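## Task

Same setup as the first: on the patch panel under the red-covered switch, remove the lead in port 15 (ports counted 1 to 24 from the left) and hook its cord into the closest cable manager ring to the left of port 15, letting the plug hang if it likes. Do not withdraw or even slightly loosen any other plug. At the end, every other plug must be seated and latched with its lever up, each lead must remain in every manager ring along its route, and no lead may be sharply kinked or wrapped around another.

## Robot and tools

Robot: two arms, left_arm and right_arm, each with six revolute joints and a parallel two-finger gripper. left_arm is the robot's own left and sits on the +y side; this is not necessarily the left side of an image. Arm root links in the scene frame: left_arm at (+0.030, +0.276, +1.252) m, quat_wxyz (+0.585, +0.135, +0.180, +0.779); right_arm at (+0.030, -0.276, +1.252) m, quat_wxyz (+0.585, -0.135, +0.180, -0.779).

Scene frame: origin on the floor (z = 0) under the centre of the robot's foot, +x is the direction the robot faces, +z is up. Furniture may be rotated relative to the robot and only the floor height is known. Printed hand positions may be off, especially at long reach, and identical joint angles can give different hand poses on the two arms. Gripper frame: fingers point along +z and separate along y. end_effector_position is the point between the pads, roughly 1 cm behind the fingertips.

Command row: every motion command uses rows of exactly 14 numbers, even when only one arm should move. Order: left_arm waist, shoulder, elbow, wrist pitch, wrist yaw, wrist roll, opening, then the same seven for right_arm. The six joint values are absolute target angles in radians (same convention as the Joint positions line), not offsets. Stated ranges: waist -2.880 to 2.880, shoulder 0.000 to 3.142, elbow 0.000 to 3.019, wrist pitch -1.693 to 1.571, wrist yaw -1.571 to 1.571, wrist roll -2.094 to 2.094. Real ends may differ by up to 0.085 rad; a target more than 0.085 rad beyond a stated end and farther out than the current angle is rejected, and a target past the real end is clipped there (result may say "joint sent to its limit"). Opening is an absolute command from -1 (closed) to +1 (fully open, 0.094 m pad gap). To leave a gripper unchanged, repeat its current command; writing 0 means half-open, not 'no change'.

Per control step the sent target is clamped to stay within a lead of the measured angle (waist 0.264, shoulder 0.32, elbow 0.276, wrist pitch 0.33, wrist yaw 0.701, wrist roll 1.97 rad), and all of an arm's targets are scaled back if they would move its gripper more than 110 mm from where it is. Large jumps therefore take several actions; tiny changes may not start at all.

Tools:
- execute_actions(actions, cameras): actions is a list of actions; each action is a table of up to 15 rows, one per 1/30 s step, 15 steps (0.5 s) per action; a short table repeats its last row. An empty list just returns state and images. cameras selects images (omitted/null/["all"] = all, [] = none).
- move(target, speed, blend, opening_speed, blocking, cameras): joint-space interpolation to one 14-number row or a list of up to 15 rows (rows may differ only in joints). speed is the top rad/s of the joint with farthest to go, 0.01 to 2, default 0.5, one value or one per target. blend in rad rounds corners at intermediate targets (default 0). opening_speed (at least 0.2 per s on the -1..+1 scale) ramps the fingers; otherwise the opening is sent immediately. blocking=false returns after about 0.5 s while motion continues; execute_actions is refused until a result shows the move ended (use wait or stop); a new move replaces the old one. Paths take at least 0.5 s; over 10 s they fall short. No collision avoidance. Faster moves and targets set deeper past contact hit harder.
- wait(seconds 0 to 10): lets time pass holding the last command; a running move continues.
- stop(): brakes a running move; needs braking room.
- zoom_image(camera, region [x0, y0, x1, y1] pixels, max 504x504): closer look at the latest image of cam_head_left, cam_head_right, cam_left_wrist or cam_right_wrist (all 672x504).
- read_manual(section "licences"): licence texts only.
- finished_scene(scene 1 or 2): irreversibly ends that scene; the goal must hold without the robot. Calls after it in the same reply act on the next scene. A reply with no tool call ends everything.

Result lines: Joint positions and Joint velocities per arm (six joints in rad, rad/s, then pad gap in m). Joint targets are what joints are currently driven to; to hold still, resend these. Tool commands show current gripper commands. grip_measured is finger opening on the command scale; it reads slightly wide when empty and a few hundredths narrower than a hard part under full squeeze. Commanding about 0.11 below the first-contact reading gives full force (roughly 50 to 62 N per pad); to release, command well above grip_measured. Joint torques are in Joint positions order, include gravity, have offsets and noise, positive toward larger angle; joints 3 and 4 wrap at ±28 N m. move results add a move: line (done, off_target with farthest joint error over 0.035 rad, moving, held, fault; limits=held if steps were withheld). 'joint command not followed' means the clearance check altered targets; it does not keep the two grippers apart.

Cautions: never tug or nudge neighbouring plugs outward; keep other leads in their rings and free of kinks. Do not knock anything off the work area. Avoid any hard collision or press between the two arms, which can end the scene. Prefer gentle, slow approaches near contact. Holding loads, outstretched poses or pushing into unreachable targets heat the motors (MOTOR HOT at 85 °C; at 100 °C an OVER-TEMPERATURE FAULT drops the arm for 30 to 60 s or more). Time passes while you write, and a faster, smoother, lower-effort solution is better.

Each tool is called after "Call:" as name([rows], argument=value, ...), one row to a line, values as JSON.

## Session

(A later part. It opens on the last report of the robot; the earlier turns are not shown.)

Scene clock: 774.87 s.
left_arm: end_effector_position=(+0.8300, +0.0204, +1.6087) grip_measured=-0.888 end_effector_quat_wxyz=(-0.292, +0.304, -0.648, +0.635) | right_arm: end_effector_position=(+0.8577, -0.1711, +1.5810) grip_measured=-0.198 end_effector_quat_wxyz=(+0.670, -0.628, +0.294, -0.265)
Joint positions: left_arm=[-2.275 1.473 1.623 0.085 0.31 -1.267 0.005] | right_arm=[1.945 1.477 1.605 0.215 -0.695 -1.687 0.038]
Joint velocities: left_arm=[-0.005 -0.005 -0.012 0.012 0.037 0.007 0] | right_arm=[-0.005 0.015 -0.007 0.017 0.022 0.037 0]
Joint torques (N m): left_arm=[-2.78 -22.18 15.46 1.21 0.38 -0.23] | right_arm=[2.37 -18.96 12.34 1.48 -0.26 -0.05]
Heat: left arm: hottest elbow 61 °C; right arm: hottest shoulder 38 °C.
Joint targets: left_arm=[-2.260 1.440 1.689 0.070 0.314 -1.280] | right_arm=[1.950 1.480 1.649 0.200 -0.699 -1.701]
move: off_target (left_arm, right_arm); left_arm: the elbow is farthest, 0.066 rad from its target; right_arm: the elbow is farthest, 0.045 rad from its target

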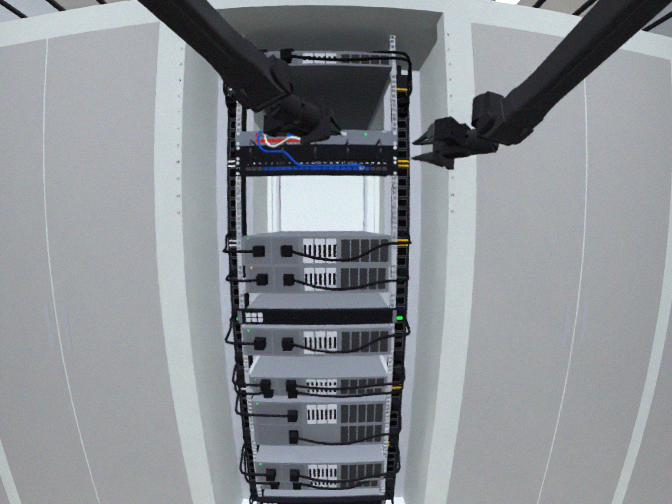

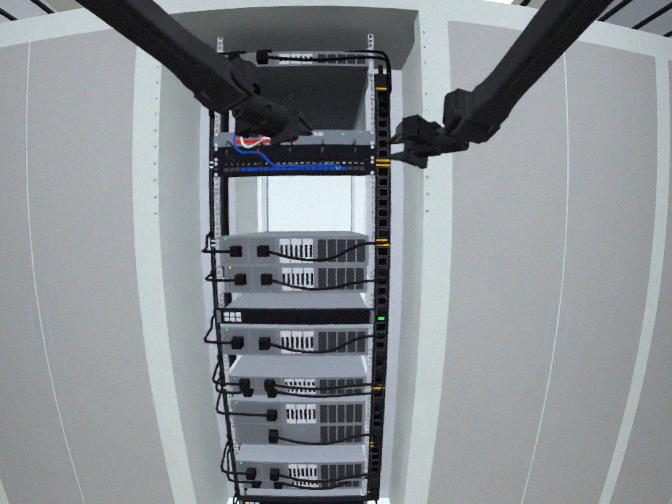

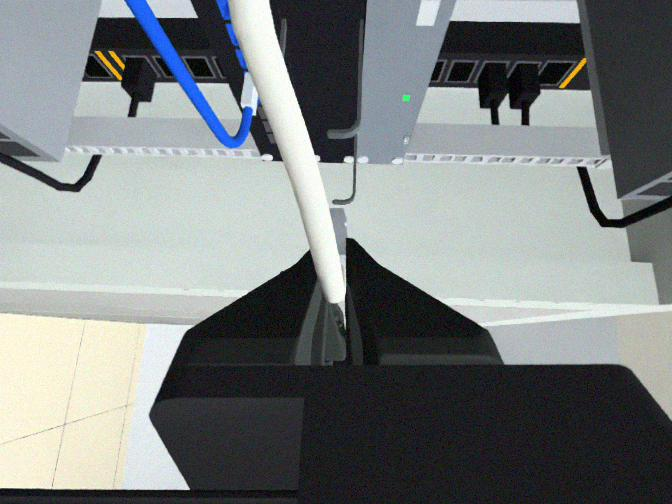

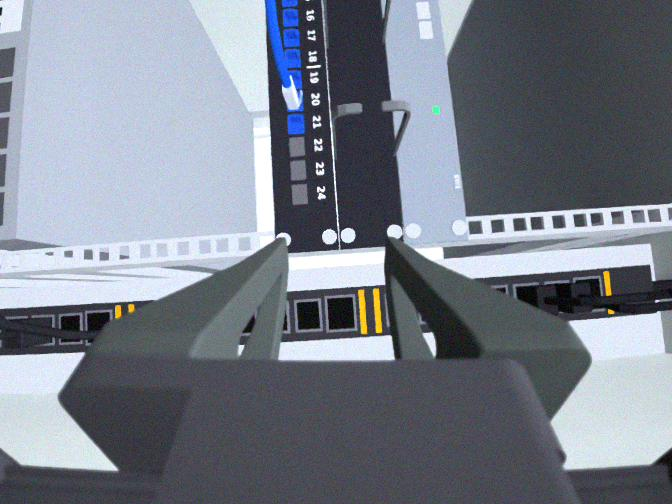

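Call:
move(target=[-2.26,1.44,1.689,0.07,0.314,-1.28,-1,2.055,1.48,1.80,-0.18,-0.985,-1.95,-0.2], speed=0.5, cameras=["cam_left_wrist","cam_right_wrist"])

Call:
zoom_image(camera="cam_right_wrist", region=[180, 50, 520, 300])

Scene clock: 782.57 s.
left_arm: end_effector_position=(+0.8300, +0.0204, +1.6087) grip_measured=-0.888 end_effector_quat_wxyz=(-0.292, +0.304, -0.648, +0.635) | right_arm: end_effector_position=(+0.8042, -0.0881, +1.6140) grip_measured=-0.198 end_effector_quat_wxyz=(+0.692, -0.693, +0.146, -0.140)
Joint positions: left_arm=[-2.275 1.473 1.623 0.085 0.31 -1.267 0.005] | right_arm=[2.043 1.477 1.739 -0.165 -0.982 -1.935 0.038]
Joint velocities: left_arm=[0.015 -0.005 -0.002 0.007 0.051 -0.051 0] | right_arm=[-0.005 -0.005 -0.017 -0.012 -0.051 -0.037 -0.001]
Joint torques (N m): left_arm=[-2.73 -22.07 15.39 1.31 0.39 -0.18] | right_arm=[3.6 -18.2 13.76 1.31 -0.45 -0.09]
Heat: left arm: hottest elbow 61 °C; right arm: hottest shoulder 37 °C.
Joint targets: left_arm=[-2.260 1.440 1.689 0.070 0.314 -1.280] | right_arm=[2.055 1.480 1.800 -0.179 -0.986 -1.950]
move: off_target (left_arm, right_arm); left_arm: the elbow is farthest, 0.066 rad from its target; right_arm: the elbow is farthest, 0.061 rad from its target
Images, in order (width x height): cam_left_wrist 672x504, cam_right_wrist 672x504.

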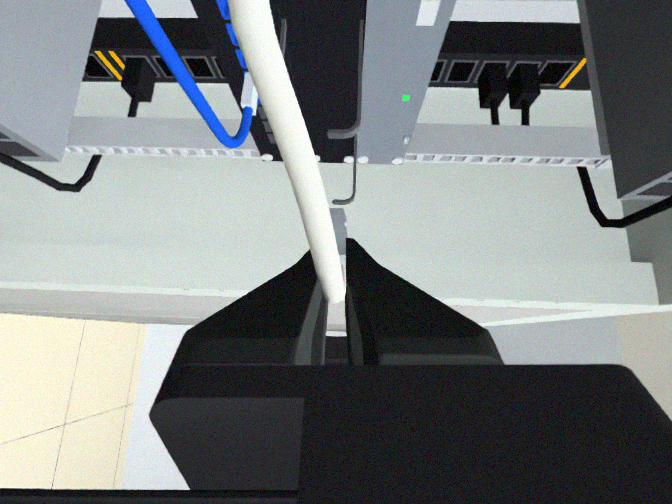

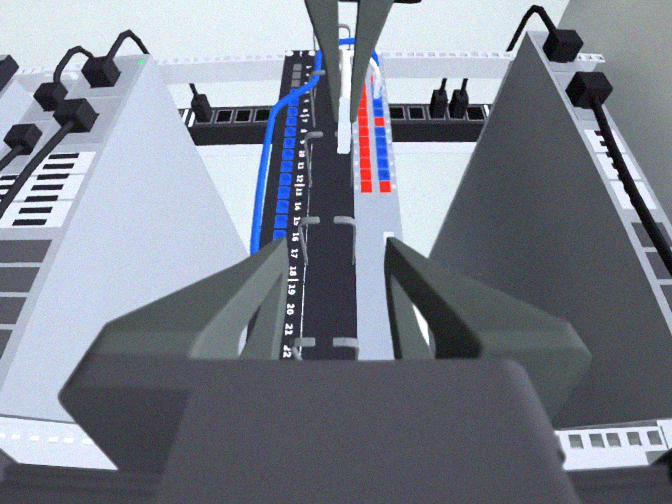

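Scaled by 1.482 from the camera's 672x504 image, which has a finer 960x720 frame.

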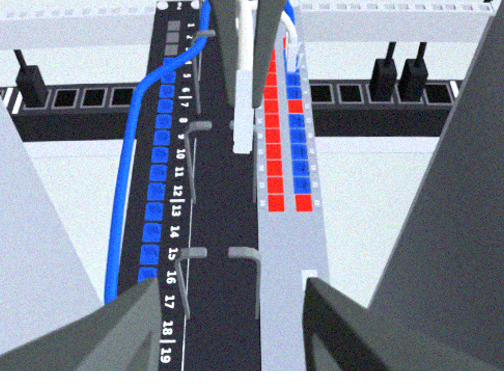

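Call:
move(target=[-2.26,1.44,1.689,0.07,0.314,-1.28,-1,2.165,1.63,1.992,-0.237,-0.872,-1.968,-0.2], speed=0.25, cameras=["cam_left_wrist","cam_right_wrist"])

Call:
zoom_image(camera="cam_right_wrist", region=[220, 100, 460, 300])

Call:
zoom_image(camera="cam_left_wrist", region=[220, 150, 460, 350])

Scene clock: 795.90 s.
left_arm: end_effector_position=(+0.8300, +0.0204, +1.6087) grip_measured=-0.888 end_effector_quat_wxyz=(-0.292, +0.304, -0.648, +0.635) | right_arm: end_effector_position=(+0.8377, -0.0239, +1.6259) grip_measured=-0.198 end_effector_quat_wxyz=(+0.695, -0.690, +0.140, -0.147)
Joint positions: left_arm=[-2.275 1.473 1.623 0.085 0.31 -1.267 0.005] | right_arm=[2.154 1.607 1.93 -0.223 -0.875 -1.954 0.038]
Joint velocities: left_arm=[-0.005 -0.015 -0.012 -0.012 0.022 -0.125 0.001] | right_arm=[-0.005 0.005 -0.027 -0.007 0.007 -0.022 0]
Joint torques (N m): left_arm=[-3.19 -21.95 15.42 1.26 0.38 -0.22] | right_arm=[4.37 -18.84 13.81 1.4 -0.1 -0.06]
Heat: left arm: hottest elbow 63 °C; right arm: hottest shoulder 37 °C.
Joint targets: left_arm=[-2.260 1.440 1.689 0.070 0.314 -1.280] | right_arm=[2.166 1.629 1.992 -0.237 -0.871 -1.968]
move: off_target (left_arm, right_arm); left_arm: the elbow is farthest, 0.066 rad from its target; right_arm: the elbow is farthest, 0.062 rad from its target
Images, in order (width x height): cam_left_wrist 672x504, cam_right_wrist 672x504.

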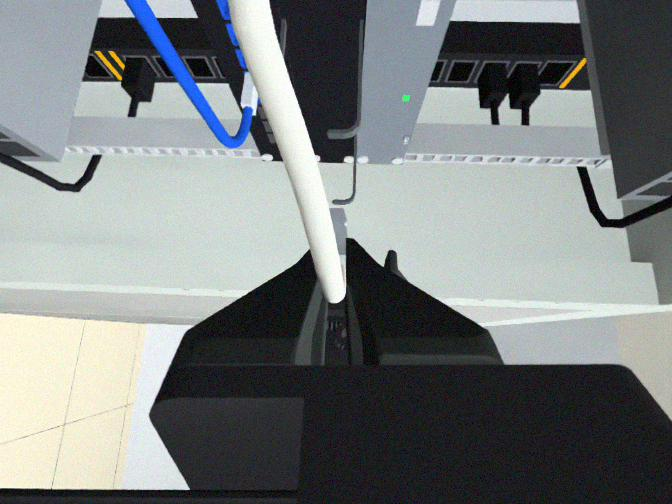

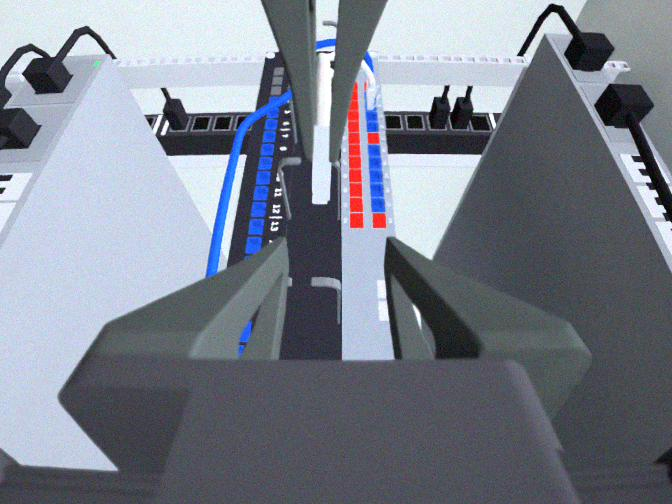

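Scaled by 2.100 from the camera's 672x504 image, which has a finer 960x720 frame.

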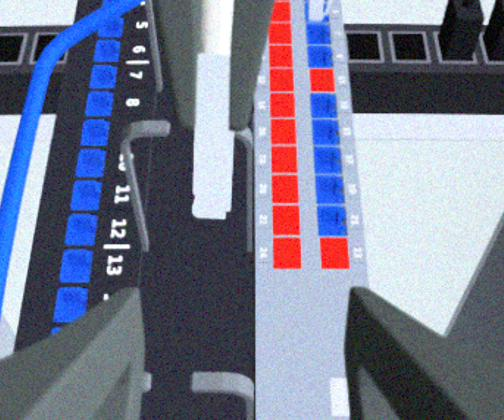

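Scaled by 2.100 from the camera's 672x504 image, which has a finer 960x720 frame.

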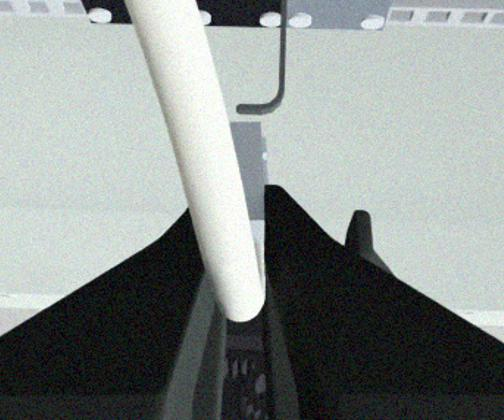

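Call:
move(target=[-2.26,1.44,1.689,0.07,0.314,-1.28,-1,2.212,1.7,2.062,-0.26,-0.825,-1.972,-0.2], speed=0.15, cameras=["cam_left_wrist","cam_right_wrist"])

Call:
zoom_image(camera="cam_right_wrist", region=[220, 100, 460, 300])

Call:
zoom_image(camera="cam_left_wrist", region=[220, 150, 460, 350])

Scene clock: 807.03 s.
left_arm: end_effector_position=(+0.8300, +0.0204, +1.6087) grip_measured=-0.888 end_effector_quat_wxyz=(-0.292, +0.304, -0.648, +0.635) | right_arm: end_effector_position=(+0.8495, +0.0104, +1.6124) grip_measured=-0.198 end_effector_quat_wxyz=(+0.692, -0.693, +0.145, -0.138)
Joint positions: left_arm=[-2.275 1.473 1.623 0.085 0.31 -1.267 0.005] | right_arm=[2.2 1.678 1.999 -0.246 -0.829 -1.958 0.038]
Joint velocities: left_arm=[-0.015 -0.005 -0.007 0.017 0.066 0.022 0.001] | right_arm=[-0.015 -0.015 -0.012 0.002 -0.022 0.037 -0.001]
Joint torques (N m): left_arm=[-3.08 -22.24 15.36 1.25 0.36 -0.2] | right_arm=[4.78 -19.31 13.83 1.36 -0.12 -0.04]
Heat: left arm: hottest elbow 63 °C; right arm: hottest elbow 40 °C.
Joint targets: left_arm=[-2.260 1.440 1.689 0.070 0.314 -1.280] | right_arm=[2.212 1.701 2.062 -0.260 -0.825 -1.972]
move: off_target (left_arm, right_arm); left_arm: the elbow is farthest, 0.066 rad from its target; right_arm: the elbow is farthest, 0.063 rad from its target
Images, in order (width x height): cam_left_wrist 672x504, cam_right_wrist 672x504.

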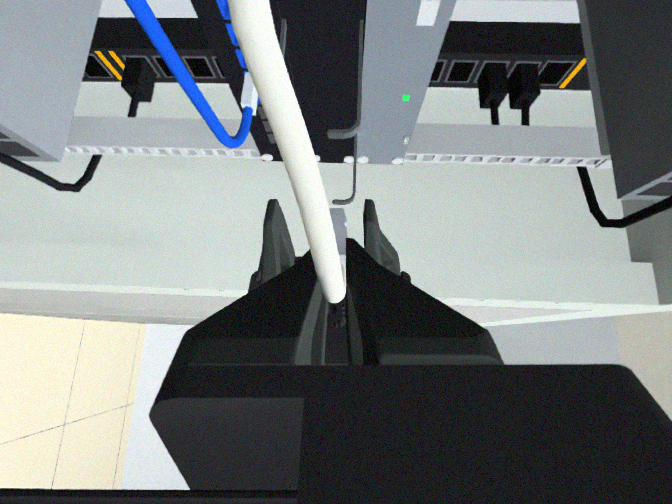

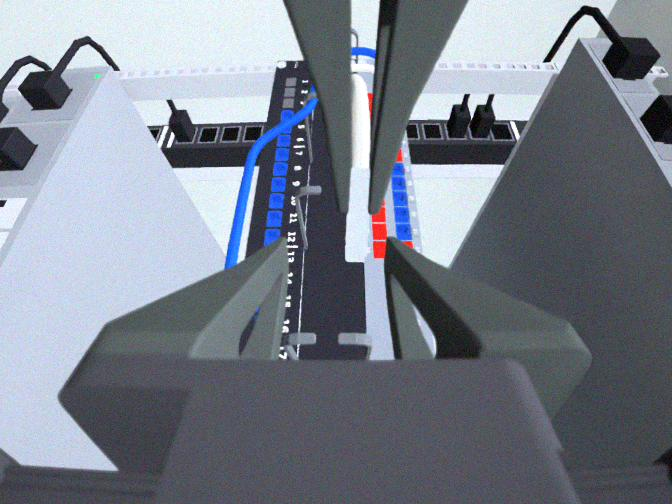

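Scaled by 2.100 from the camera's 672x504 image, which has a finer 960x720 frame.

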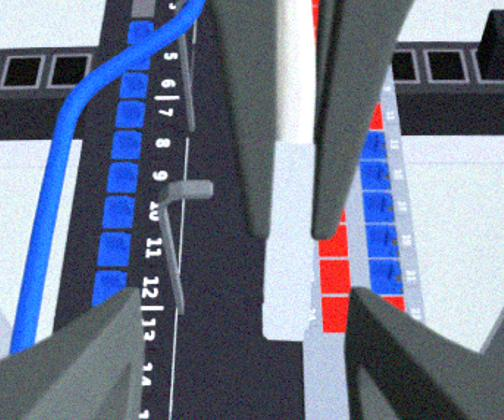

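Scaled by 2.100 from the camera's 672x504 image, which has a finer 960x720 frame.

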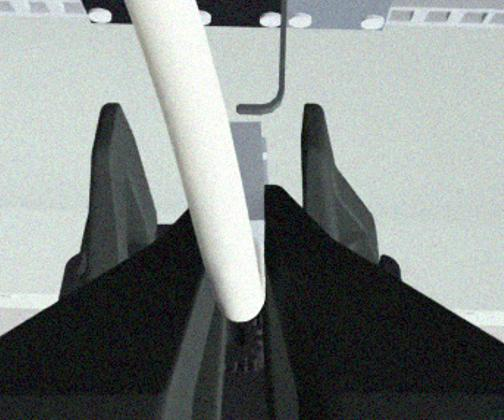

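Call:
move(target=[-2.26,1.44,1.689,0.07,0.314,-1.28,-1,2.24,1.737,2.12,-0.274,-0.797,-1.977,-0.2], speed=0.12, cameras=["cam_left_wrist","cam_right_wrist"])

Call:
zoom_image(camera="cam_right_wrist", region=[220, 140, 460, 340])

Call:
zoom_image(camera="cam_left_wrist", region=[220, 150, 460, 350])

Scene clock: 819.73 s.
left_arm: end_effector_position=(+0.8300, +0.0204, +1.6087) grip_measured=-0.888 end_effector_quat_wxyz=(-0.291, +0.304, -0.647, +0.635) | right_arm: end_effector_position=(+0.8557, +0.0258, +1.6211) grip_measured=-0.198 end_effector_quat_wxyz=(+0.694, -0.691, +0.142, -0.145)
Joint positions: left_arm=[-2.275 1.473 1.623 0.085 0.31 -1.269 0.005] | right_arm=[2.226 1.709 2.056 -0.26 -0.801 -1.963 0.038]
Joint velocities: left_arm=[-0.005 -0.005 0.007 -0.002 -0.037 -0.007 0] | right_arm=[-0.015 0.005 -0.002 0.007 -0.051 -0.066 0]
Joint torques (N m): left_arm=[-3.02 -22.48 15.41 1.18 0.39 -0.23] | right_arm=[4.78 -18.73 13.82 1.52 -0.08 -0.06]
Heat: left arm: hottest elbow 64 °C; right arm: hottest elbow 45 °C.
Joint targets: left_arm=[-2.260 1.440 1.689 0.070 0.314 -1.281] | right_arm=[2.240 1.737 2.121 -0.274 -0.797 -1.977]
move: off_target (left_arm, right_arm); left_arm: the elbow is farthest, 0.066 rad from its target; right_arm: the elbow is farthest, 0.064 rad from its target
Images, in order (width x height): cam_left_wrist 672x504, cam_right_wrist 672x504.

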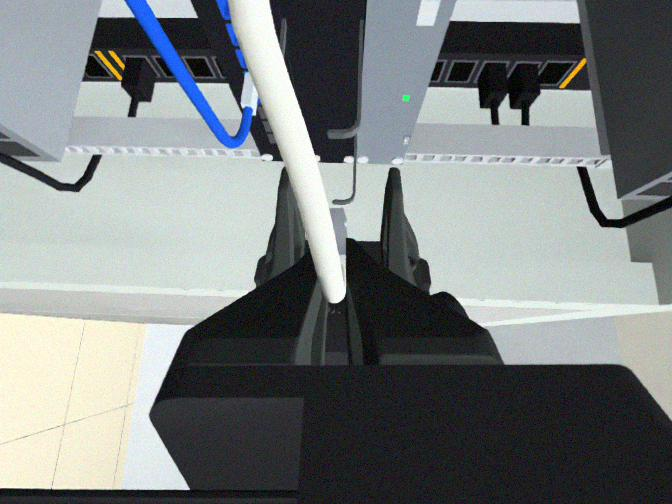

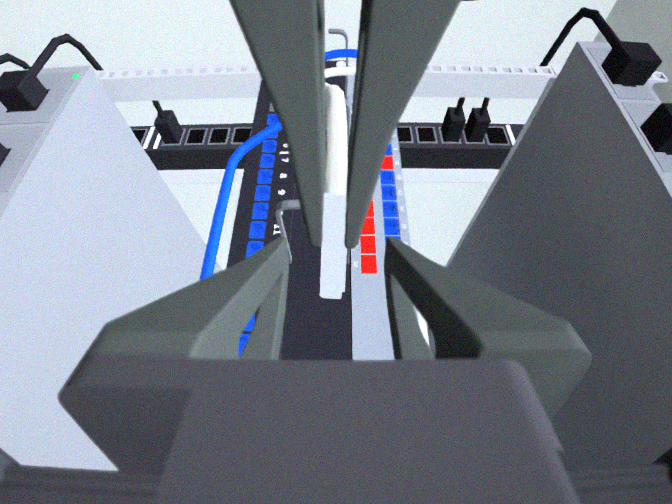

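Scaled by 2.100 from the camera's 672x504 image, which has a finer 960x720 frame.

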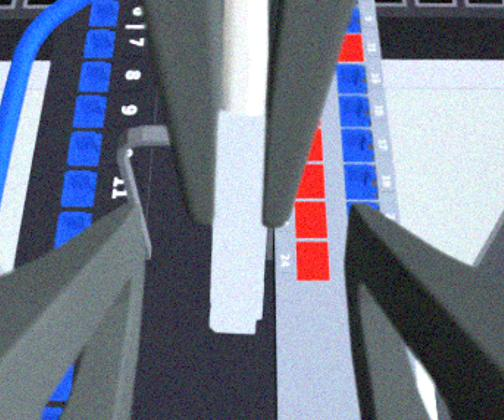

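Scaled by 2.100 from the camera's 672x504 image, which has a finer 960x720 frame.

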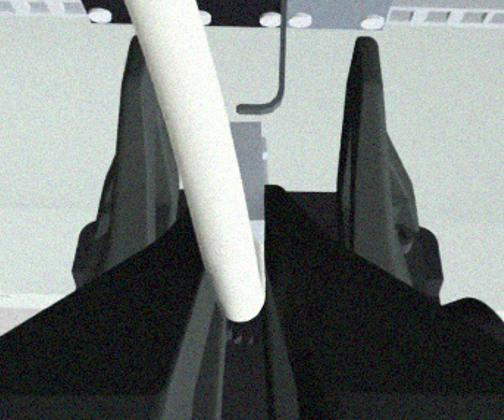

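Call:
move(target=[-2.26,1.44,1.689,0.07,0.314,-1.28,-1,2.24,1.737,2.12,-0.274,-0.797,-1.977,-0.65], opening_speed=0.4, cameras=["cam_right_wrist"])

Call:
zoom_image(camera="cam_right_wrist", region=[220, 140, 460, 340])

Scene clock: 829.20 s.
left_arm: end_effector_position=(+0.8300, +0.0204, +1.6087) grip_measured=-0.888 end_effector_quat_wxyz=(-0.291, +0.304, -0.647, +0.635) | right_arm: end_effector_position=(+0.8557, +0.0258, +1.6211) grip_measured=-0.648 end_effector_quat_wxyz=(+0.694, -0.691, +0.142, -0.145)
Joint positions: left_arm=[-2.275 1.473 1.623 0.085 0.31 -1.269 0.005] | right_arm=[2.226 1.709 2.056 -0.26 -0.801 -1.963 0.017]
Joint velocities: left_arm=[-0.005 0.005 -0.002 -0.002 0.007 0.037 -0.001] | right_arm=[0.005 0.005 0.002 0.007 0.037 -0.037 0]
Joint torques (N m): left_arm=[-3.25 -22.36 15.41 1.11 0.39 -0.22] | right_arm=[4.6 -18.67 14.26 1.4 -0.09 -0.05]
Heat: left arm: hottest elbow 65 °C; right arm: hottest elbow 47 °C.
Joint targets: left_arm=[-2.260 1.440 1.689 0.070 0.314 -1.280] | right_arm=[2.240 1.737 2.120 -0.274 -0.797 -1.976]
move: off_target (left_arm, right_arm); left_arm: the elbow is farthest, 0.066 rad from its target; right_arm: the elbow is farthest, 0.064 rad from its target
Images, in order (width x height): cam_right_wrist 672x504.

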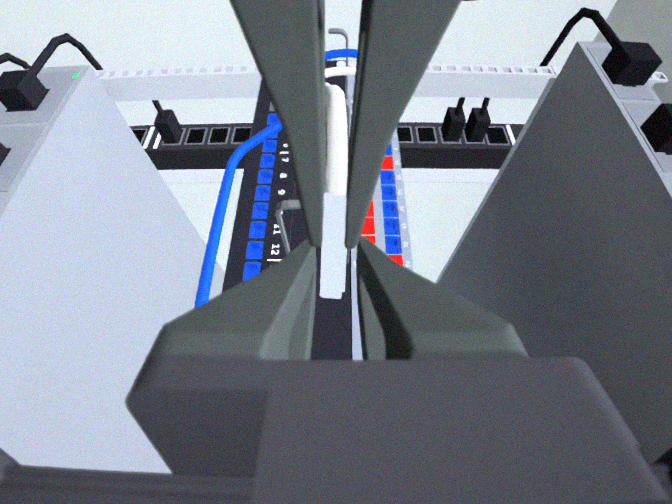

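Scaled by 2.100 from the camera's 672x504 image, which has a finer 960x720 frame.

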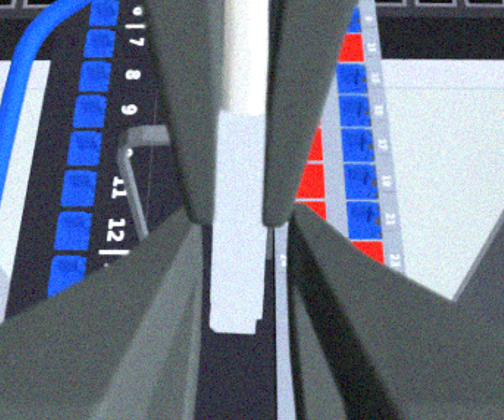

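Call:
move(target=[-2.26,1.44,1.689,0.07,0.314,-1.28,-1,2.24,1.737,2.12,-0.274,-0.797,-1.977,-1], opening_speed=0.25, cameras=["cam_right_wrist","cam_left_wrist"])

Call:
zoom_image(camera="cam_right_wrist", region=[220, 140, 460, 340])

Scene clock: 847.60 s.
left_arm: end_effector_position=(+0.8298, +0.0208, +1.6098) grip_measured=-0.888 end_effector_quat_wxyz=(-0.292, +0.304, -0.647, +0.635) | right_arm: end_effector_position=(+0.8558, +0.0258, +1.6207) grip_measured=-0.866 end_effector_quat_wxyz=(+0.693, -0.691, +0.143, -0.145)
Joint positions: left_arm=[-2.275 1.471 1.623 0.085 0.31 -1.269 0.005] | right_arm=[2.226 1.709 2.056 -0.262 -0.8 -1.963 0.006]
Joint velocities: left_arm=[0.005 -0.015 -0.002 0.012 -0.037 -0.081 0] | right_arm=[-0.005 -0.005 -0.012 -0.002 0.066 -0.051 0]
Joint torques (N m): left_arm=[-3.14 -22.24 15.36 1.22 0.4 -0.2] | right_arm=[5.01 -18.55 13.85 1.55 -0.1 -0.13]
Heat: left arm: hottest elbow 66 °C; right arm: hottest elbow 51 °C.
Joint targets: left_arm=[-2.260 1.439 1.689 0.070 0.314 -1.280] | right_arm=[2.240 1.737 2.120 -0.274 -0.796 -1.977]
move: off_target (left_arm, right_arm); left_arm: the elbow is farthest, 0.066 rad from its target; right_arm: the elbow is farthest, 0.064 rad from its target
Images, in order (width x height): cam_left_wrist 672x504, cam_right_wrist 672x504.

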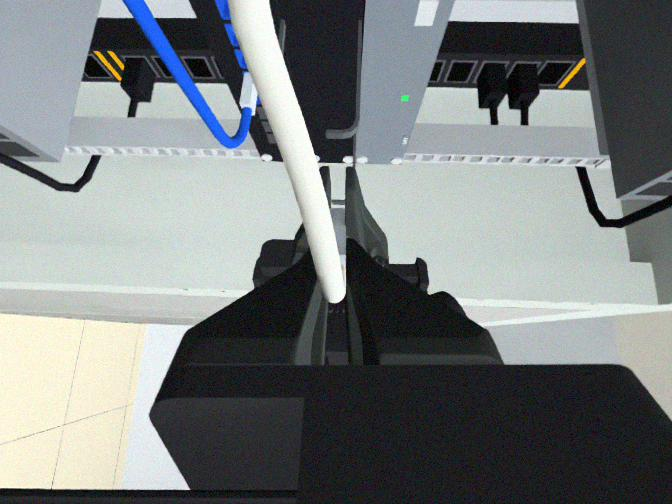

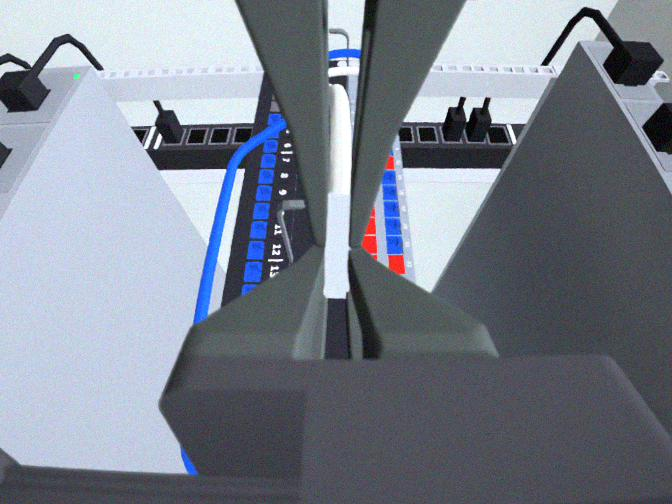

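Scaled by 2.100 from the camera's 672x504 image, which has a finer 960x720 frame.

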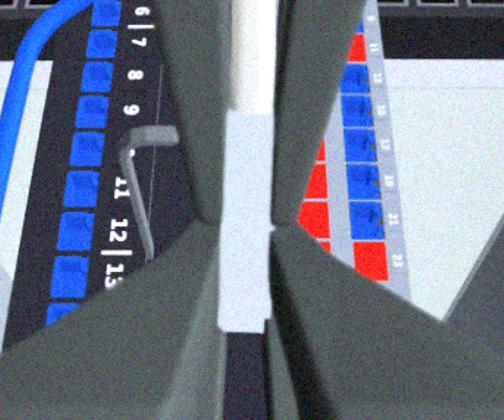

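Call:
move(target=[-2.26,1.44,1.689,0.07,0.314,-1.28,-0.6,2.24,1.737,2.12,-0.274,-0.797,-1.977,-1], opening_speed=0.3, cameras=[])

Call:
move(target=[-2.26,1.44,1.689,0.07,0.314,-1.28,-0.1,2.24,1.737,2.12,-0.274,-0.797,-1.977,-1], opening_speed=0.6, cameras=["cam_right_wrist","cam_left_wrist"])

Scene clock: 870.83 s.
left_arm: end_effector_position=(+0.8298, +0.0208, +1.6098) grip_measured=-0.604 end_effector_quat_wxyz=(-0.292, +0.304, -0.647, +0.635) | right_arm: end_effector_position=(+0.8558, +0.0258, +1.6207) grip_measured=-0.866 end_effector_quat_wxyz=(+0.693, -0.691, +0.143, -0.146)
Joint positions: left_arm=[-2.275 1.471 1.623 0.085 0.31 -1.269 0.019] | right_arm=[2.226 1.709 2.056 -0.262 -0.8 -1.964 0.006]
Joint velocities: left_arm=[-0.024 -0.005 -0.002 -0.007 0.022 0.037 0.001] | right_arm=[-0.005 -0.005 0.002 -0.002 -0.022 0.066 -0.001]
Joint torques (N m): left_arm=[-2.96 -22.07 15.41 1.22 0.34 -0.2] | right_arm=[5.95 -18.55 13.9 1.58 -0.1 -0.1]
Heat: left arm: hottest elbow 67 °C; right arm: hottest elbow 53 °C.
Joint targets: left_arm=[-2.260 1.440 1.689 0.070 0.313 -1.280] | right_arm=[2.240 1.737 2.120 -0.274 -0.797 -1.978]
move: off_target (left_arm, right_arm); left_arm: the elbow is farthest, 0.066 rad from its target; right_arm: the elbow is farthest, 0.064 rad from its target
No camera images: "cameras" was empty.

Scene clock: 872.03 s.
left_arm: end_effector_position=(+0.8296, +0.0206, +1.6099) grip_measured=-0.104 end_effector_quat_wxyz=(-0.291, +0.304, -0.647, +0.636) | right_arm: end_effector_position=(+0.8558, +0.0258, +1.6207) grip_measured=-0.866 end_effector_quat_wxyz=(+0.693, -0.691, +0.143, -0.146)
Joint positions: left_arm=[-2.275 1.471 1.623 0.085 0.312 -1.269 0.042] | right_arm=[2.226 1.709 2.056 -0.262 -0.8 -1.964 0.006]
Joint velocities: left_arm=[0.015 -0.015 0.012 -0.007 -0.022 -0.095 0.001] | right_arm=[-0.005 -0.005 -0.002 -0.012 -0.022 -0.081 -0.001]
Joint torques (N m): left_arm=[-2.73 -22.07 15.38 1.2 0.36 -0.21] | right_arm=[5.6 -17.85 14.01 1.4 -0.13 -0.02]
Heat: left arm: hottest elbow 67 °C; right arm: hottest elbow 54 °C.
Joint targets: left_arm=[-2.260 1.440 1.689 0.070 0.315 -1.280] | right_arm=[2.240 1.737 2.120 -0.274 -0.797 -1.977]
move: off_target (left_arm, right_arm); left_arm: the elbow is farthest, 0.066 rad from its target; right_arm: the elbow is farthest, 0.064 rad from its target
Images, in order (width x height): cam_left_wrist 672x504, cam_right_wrist 672x504.

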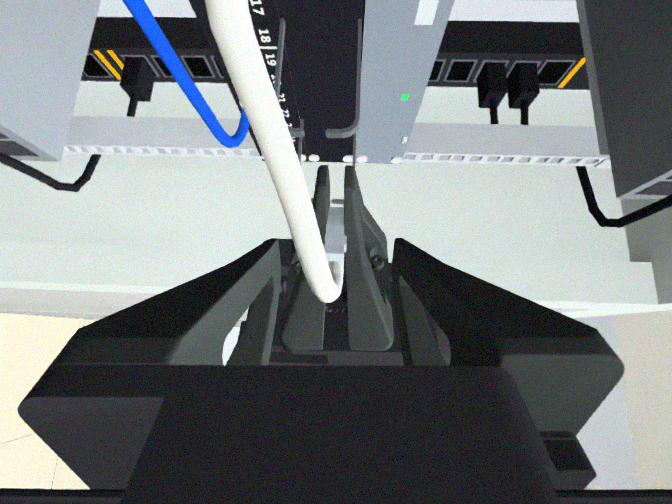

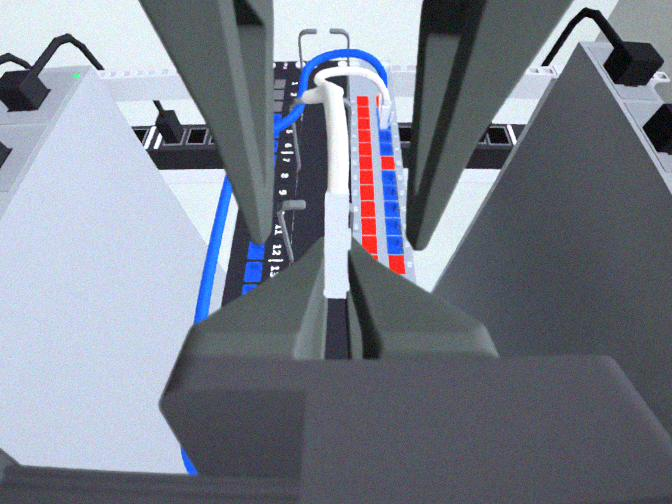

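Call:
move([
  [-2.16,1.16,1.28,0.195,0.414,-1.30,-0.1,2.24,1.737,2.12,-0.274,-0.797,-1.977,-1],
  [-1.76,1.19,1.44,0.15,0.794,-1.445,-0.1,2.24,1.737,2.12,-0.274,-0.797,-1.977,-1],
], speed=0.4)

Call:
zoom_image(camera="cam_left_wrist", region=[150, 0, 550, 300])

Scene clock: 889.70 s.
left_arm: end_effector_position=(+0.7667, +0.2604, +1.6269) grip_measured=-0.103 end_effector_quat_wxyz=(-0.303, +0.297, -0.643, +0.637) | right_arm: end_effector_position=(+0.8551, +0.0283, +1.6231) grip_measured=-0.866 end_effector_quat_wxyz=(+0.695, -0.690, +0.141, -0.145)
Joint positions: left_arm=[-1.772 1.187 1.376 0.162 0.79 -1.43 0.042] | right_arm=[2.23 1.71 2.061 -0.262 -0.8 -1.964 0.006]
Joint velocities: left_arm=[-0.005 -0.024 -0.012 -0.002 -0.095 0.037 0] | right_arm=[-0.005 -0.005 0.002 0.012 -0.051 -0.022 0]
Joint torques (N m): left_arm=[-0.15 -15.85 15.36 1.35 0.22 -0.21] | right_arm=[4.37 -18.67 13.65 1.66 -0.15 -0.03]
Heat: left arm: hottest elbow 67 °C; right arm: hottest elbow 55 °C.
Joint targets: left_arm=[-1.760 1.190 1.440 0.150 0.793 -1.445] | right_arm=[2.240 1.738 2.119 -0.274 -0.797 -1.977]
move: off_target (left_arm, right_arm); left_arm: the elbow is farthest, 0.064 rad from its target; right_arm: the elbow is farthest, 0.059 rad from its target

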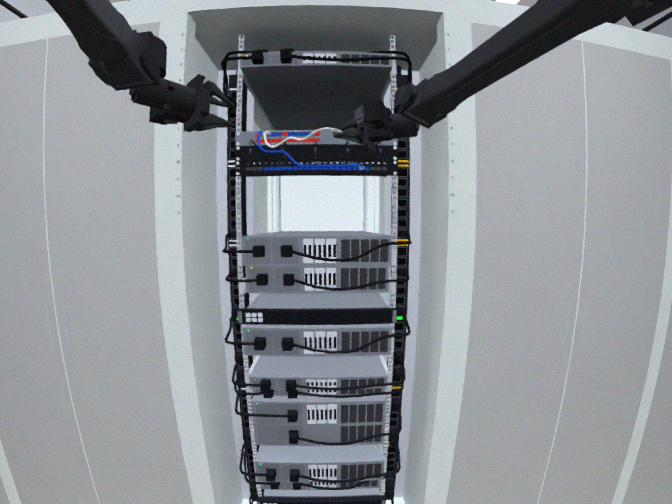

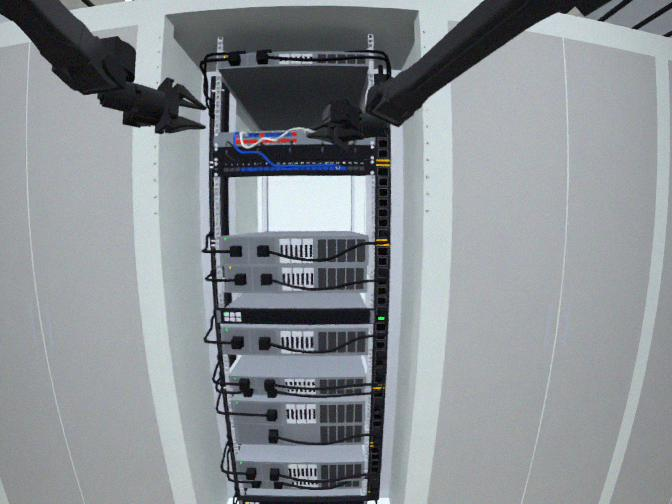

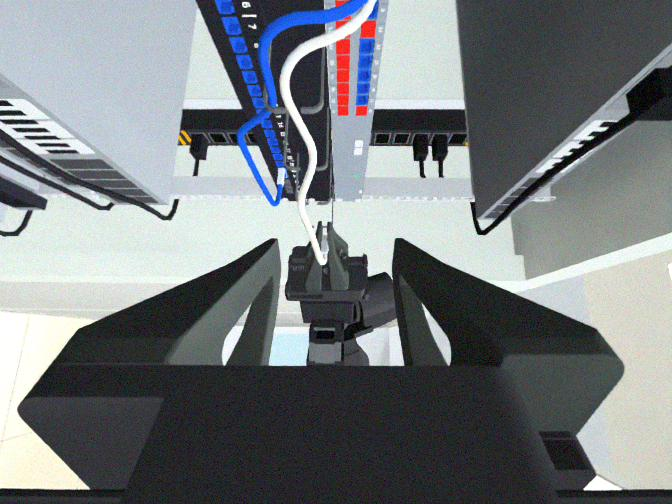

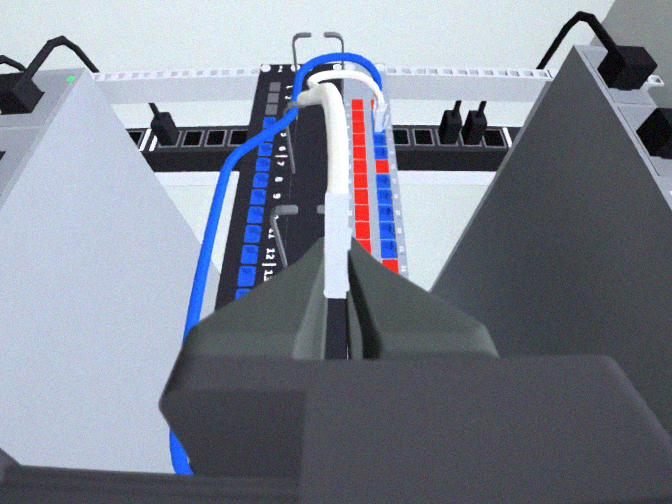

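Scaled by 1.260 from the camera's 672x504 image, which has a finer 960x720 frame.

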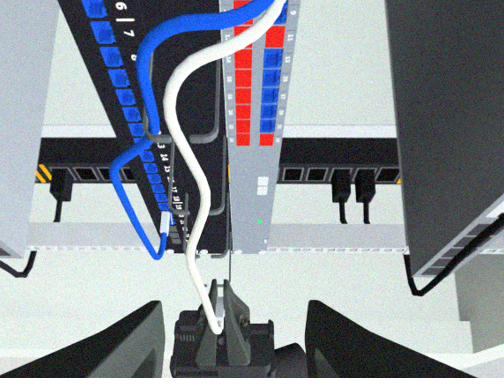

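Call:
zoom_image(camera="cam_left_wrist", region=[230, 50, 370, 200])

Call:
zoom_image(camera="cam_right_wrist", region=[250, 30, 410, 230])

Call:
zoom_image(camera="cam_head_left", region=[240, 120, 400, 190])

Scaled by 3.360 from the camera's 672x504 image, which has a finer 960x720 frame.

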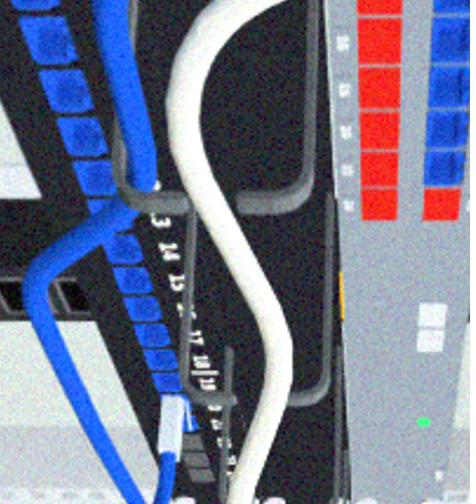

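Scaled by 2.520 from the camera's 672x504 image, which has a finer 960x720 frame.

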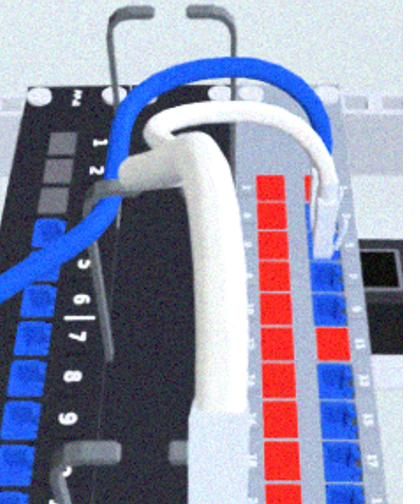

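Scaled by 3.150 from the camera's 672x504 image, which has a finer 960x720 frame.

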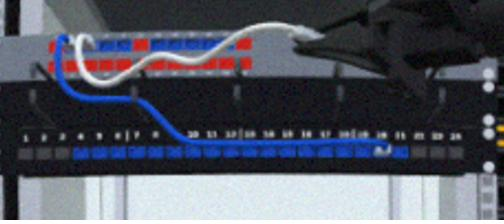

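Call:
move(target=[-1.76,1.19,1.44,0.15,0.794,-1.445,-0.1,2.447,1.595,1.745,0.268,0.147,-1.90,-1], speed=0.3)

Call:
zoom_image(camera="cam_left_wrist", region=[200, 0, 400, 300])

Call:
zoom_image(camera="cam_right_wrist", region=[200, 50, 500, 330])

Scene clock: 979.17 s.
left_arm: end_effector_position=(+0.7665, +0.2602, +1.6270) grip_measured=-0.103 end_effector_quat_wxyz=(-0.302, +0.297, -0.644, +0.637) | right_arm: end_effector_position=(+0.8666, +0.0267, +1.6192) grip_measured=-0.867 end_effector_quat_wxyz=(+0.587, -0.578, +0.398, -0.404)
Joint positions: left_arm=[-1.772 1.187 1.376 0.162 0.792 -1.43 0.042] | right_arm=[2.43 1.618 1.751 0.244 0.144 -1.915 0.006]
Joint velocities: left_arm=[-0.015 -0.024 0.012 0.007 0.022 0.007 0] | right_arm=[-0.015 -0.015 -0.002 -0.002 -0.007 0.022 -0.001]
Joint torques (N m): left_arm=[-0.5 -15.97 15.41 1.26 0.21 -0.21] | right_arm=[6.53 -20.95 9.03 3.21 -0.08 0.26]
Heat: left arm: hottest elbow 66 °C; right arm: hottest elbow 57 °C.
Joint targets: left_arm=[-1.760 1.190 1.440 0.150 0.795 -1.444] | right_arm=[2.447 1.594 1.746 0.269 0.147 -1.899]
move: off_target (left_arm); left_arm: the elbow is farthest, 0.064 rad from its target

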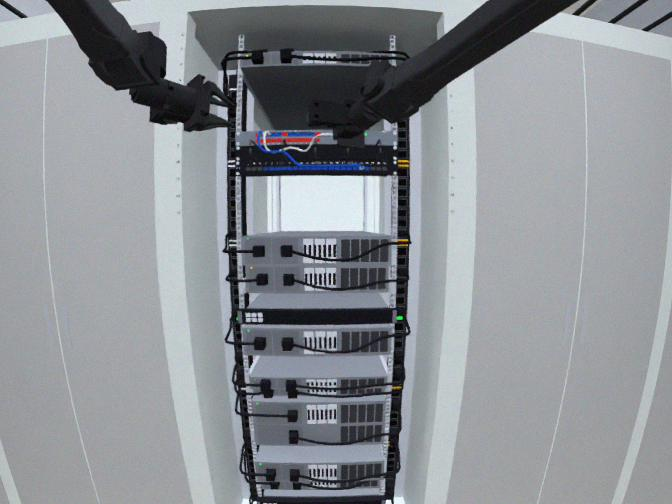

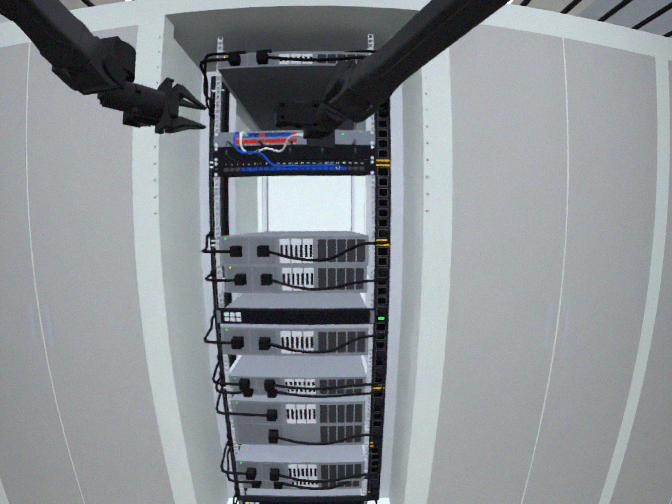

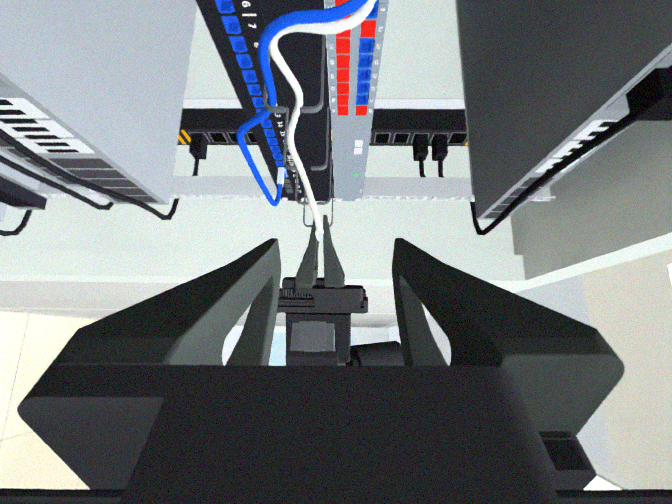

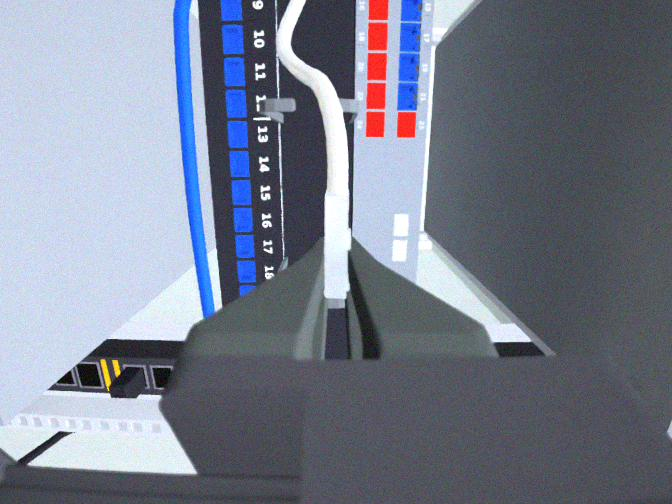

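Scaled by 1.680 from the camera's 672x504 image, which has a finer 960x720 frame.

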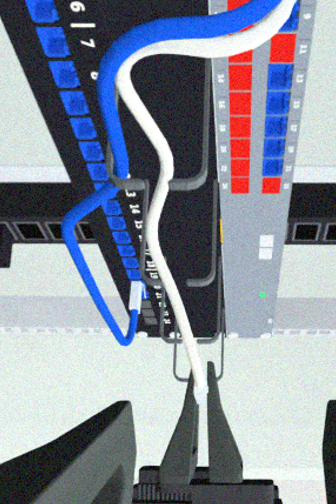

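Scaled by 1.680 from the camera's 672x504 image, which has a finer 960x720 frame.

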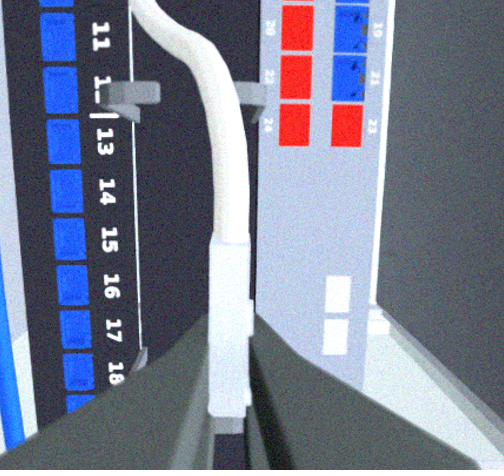

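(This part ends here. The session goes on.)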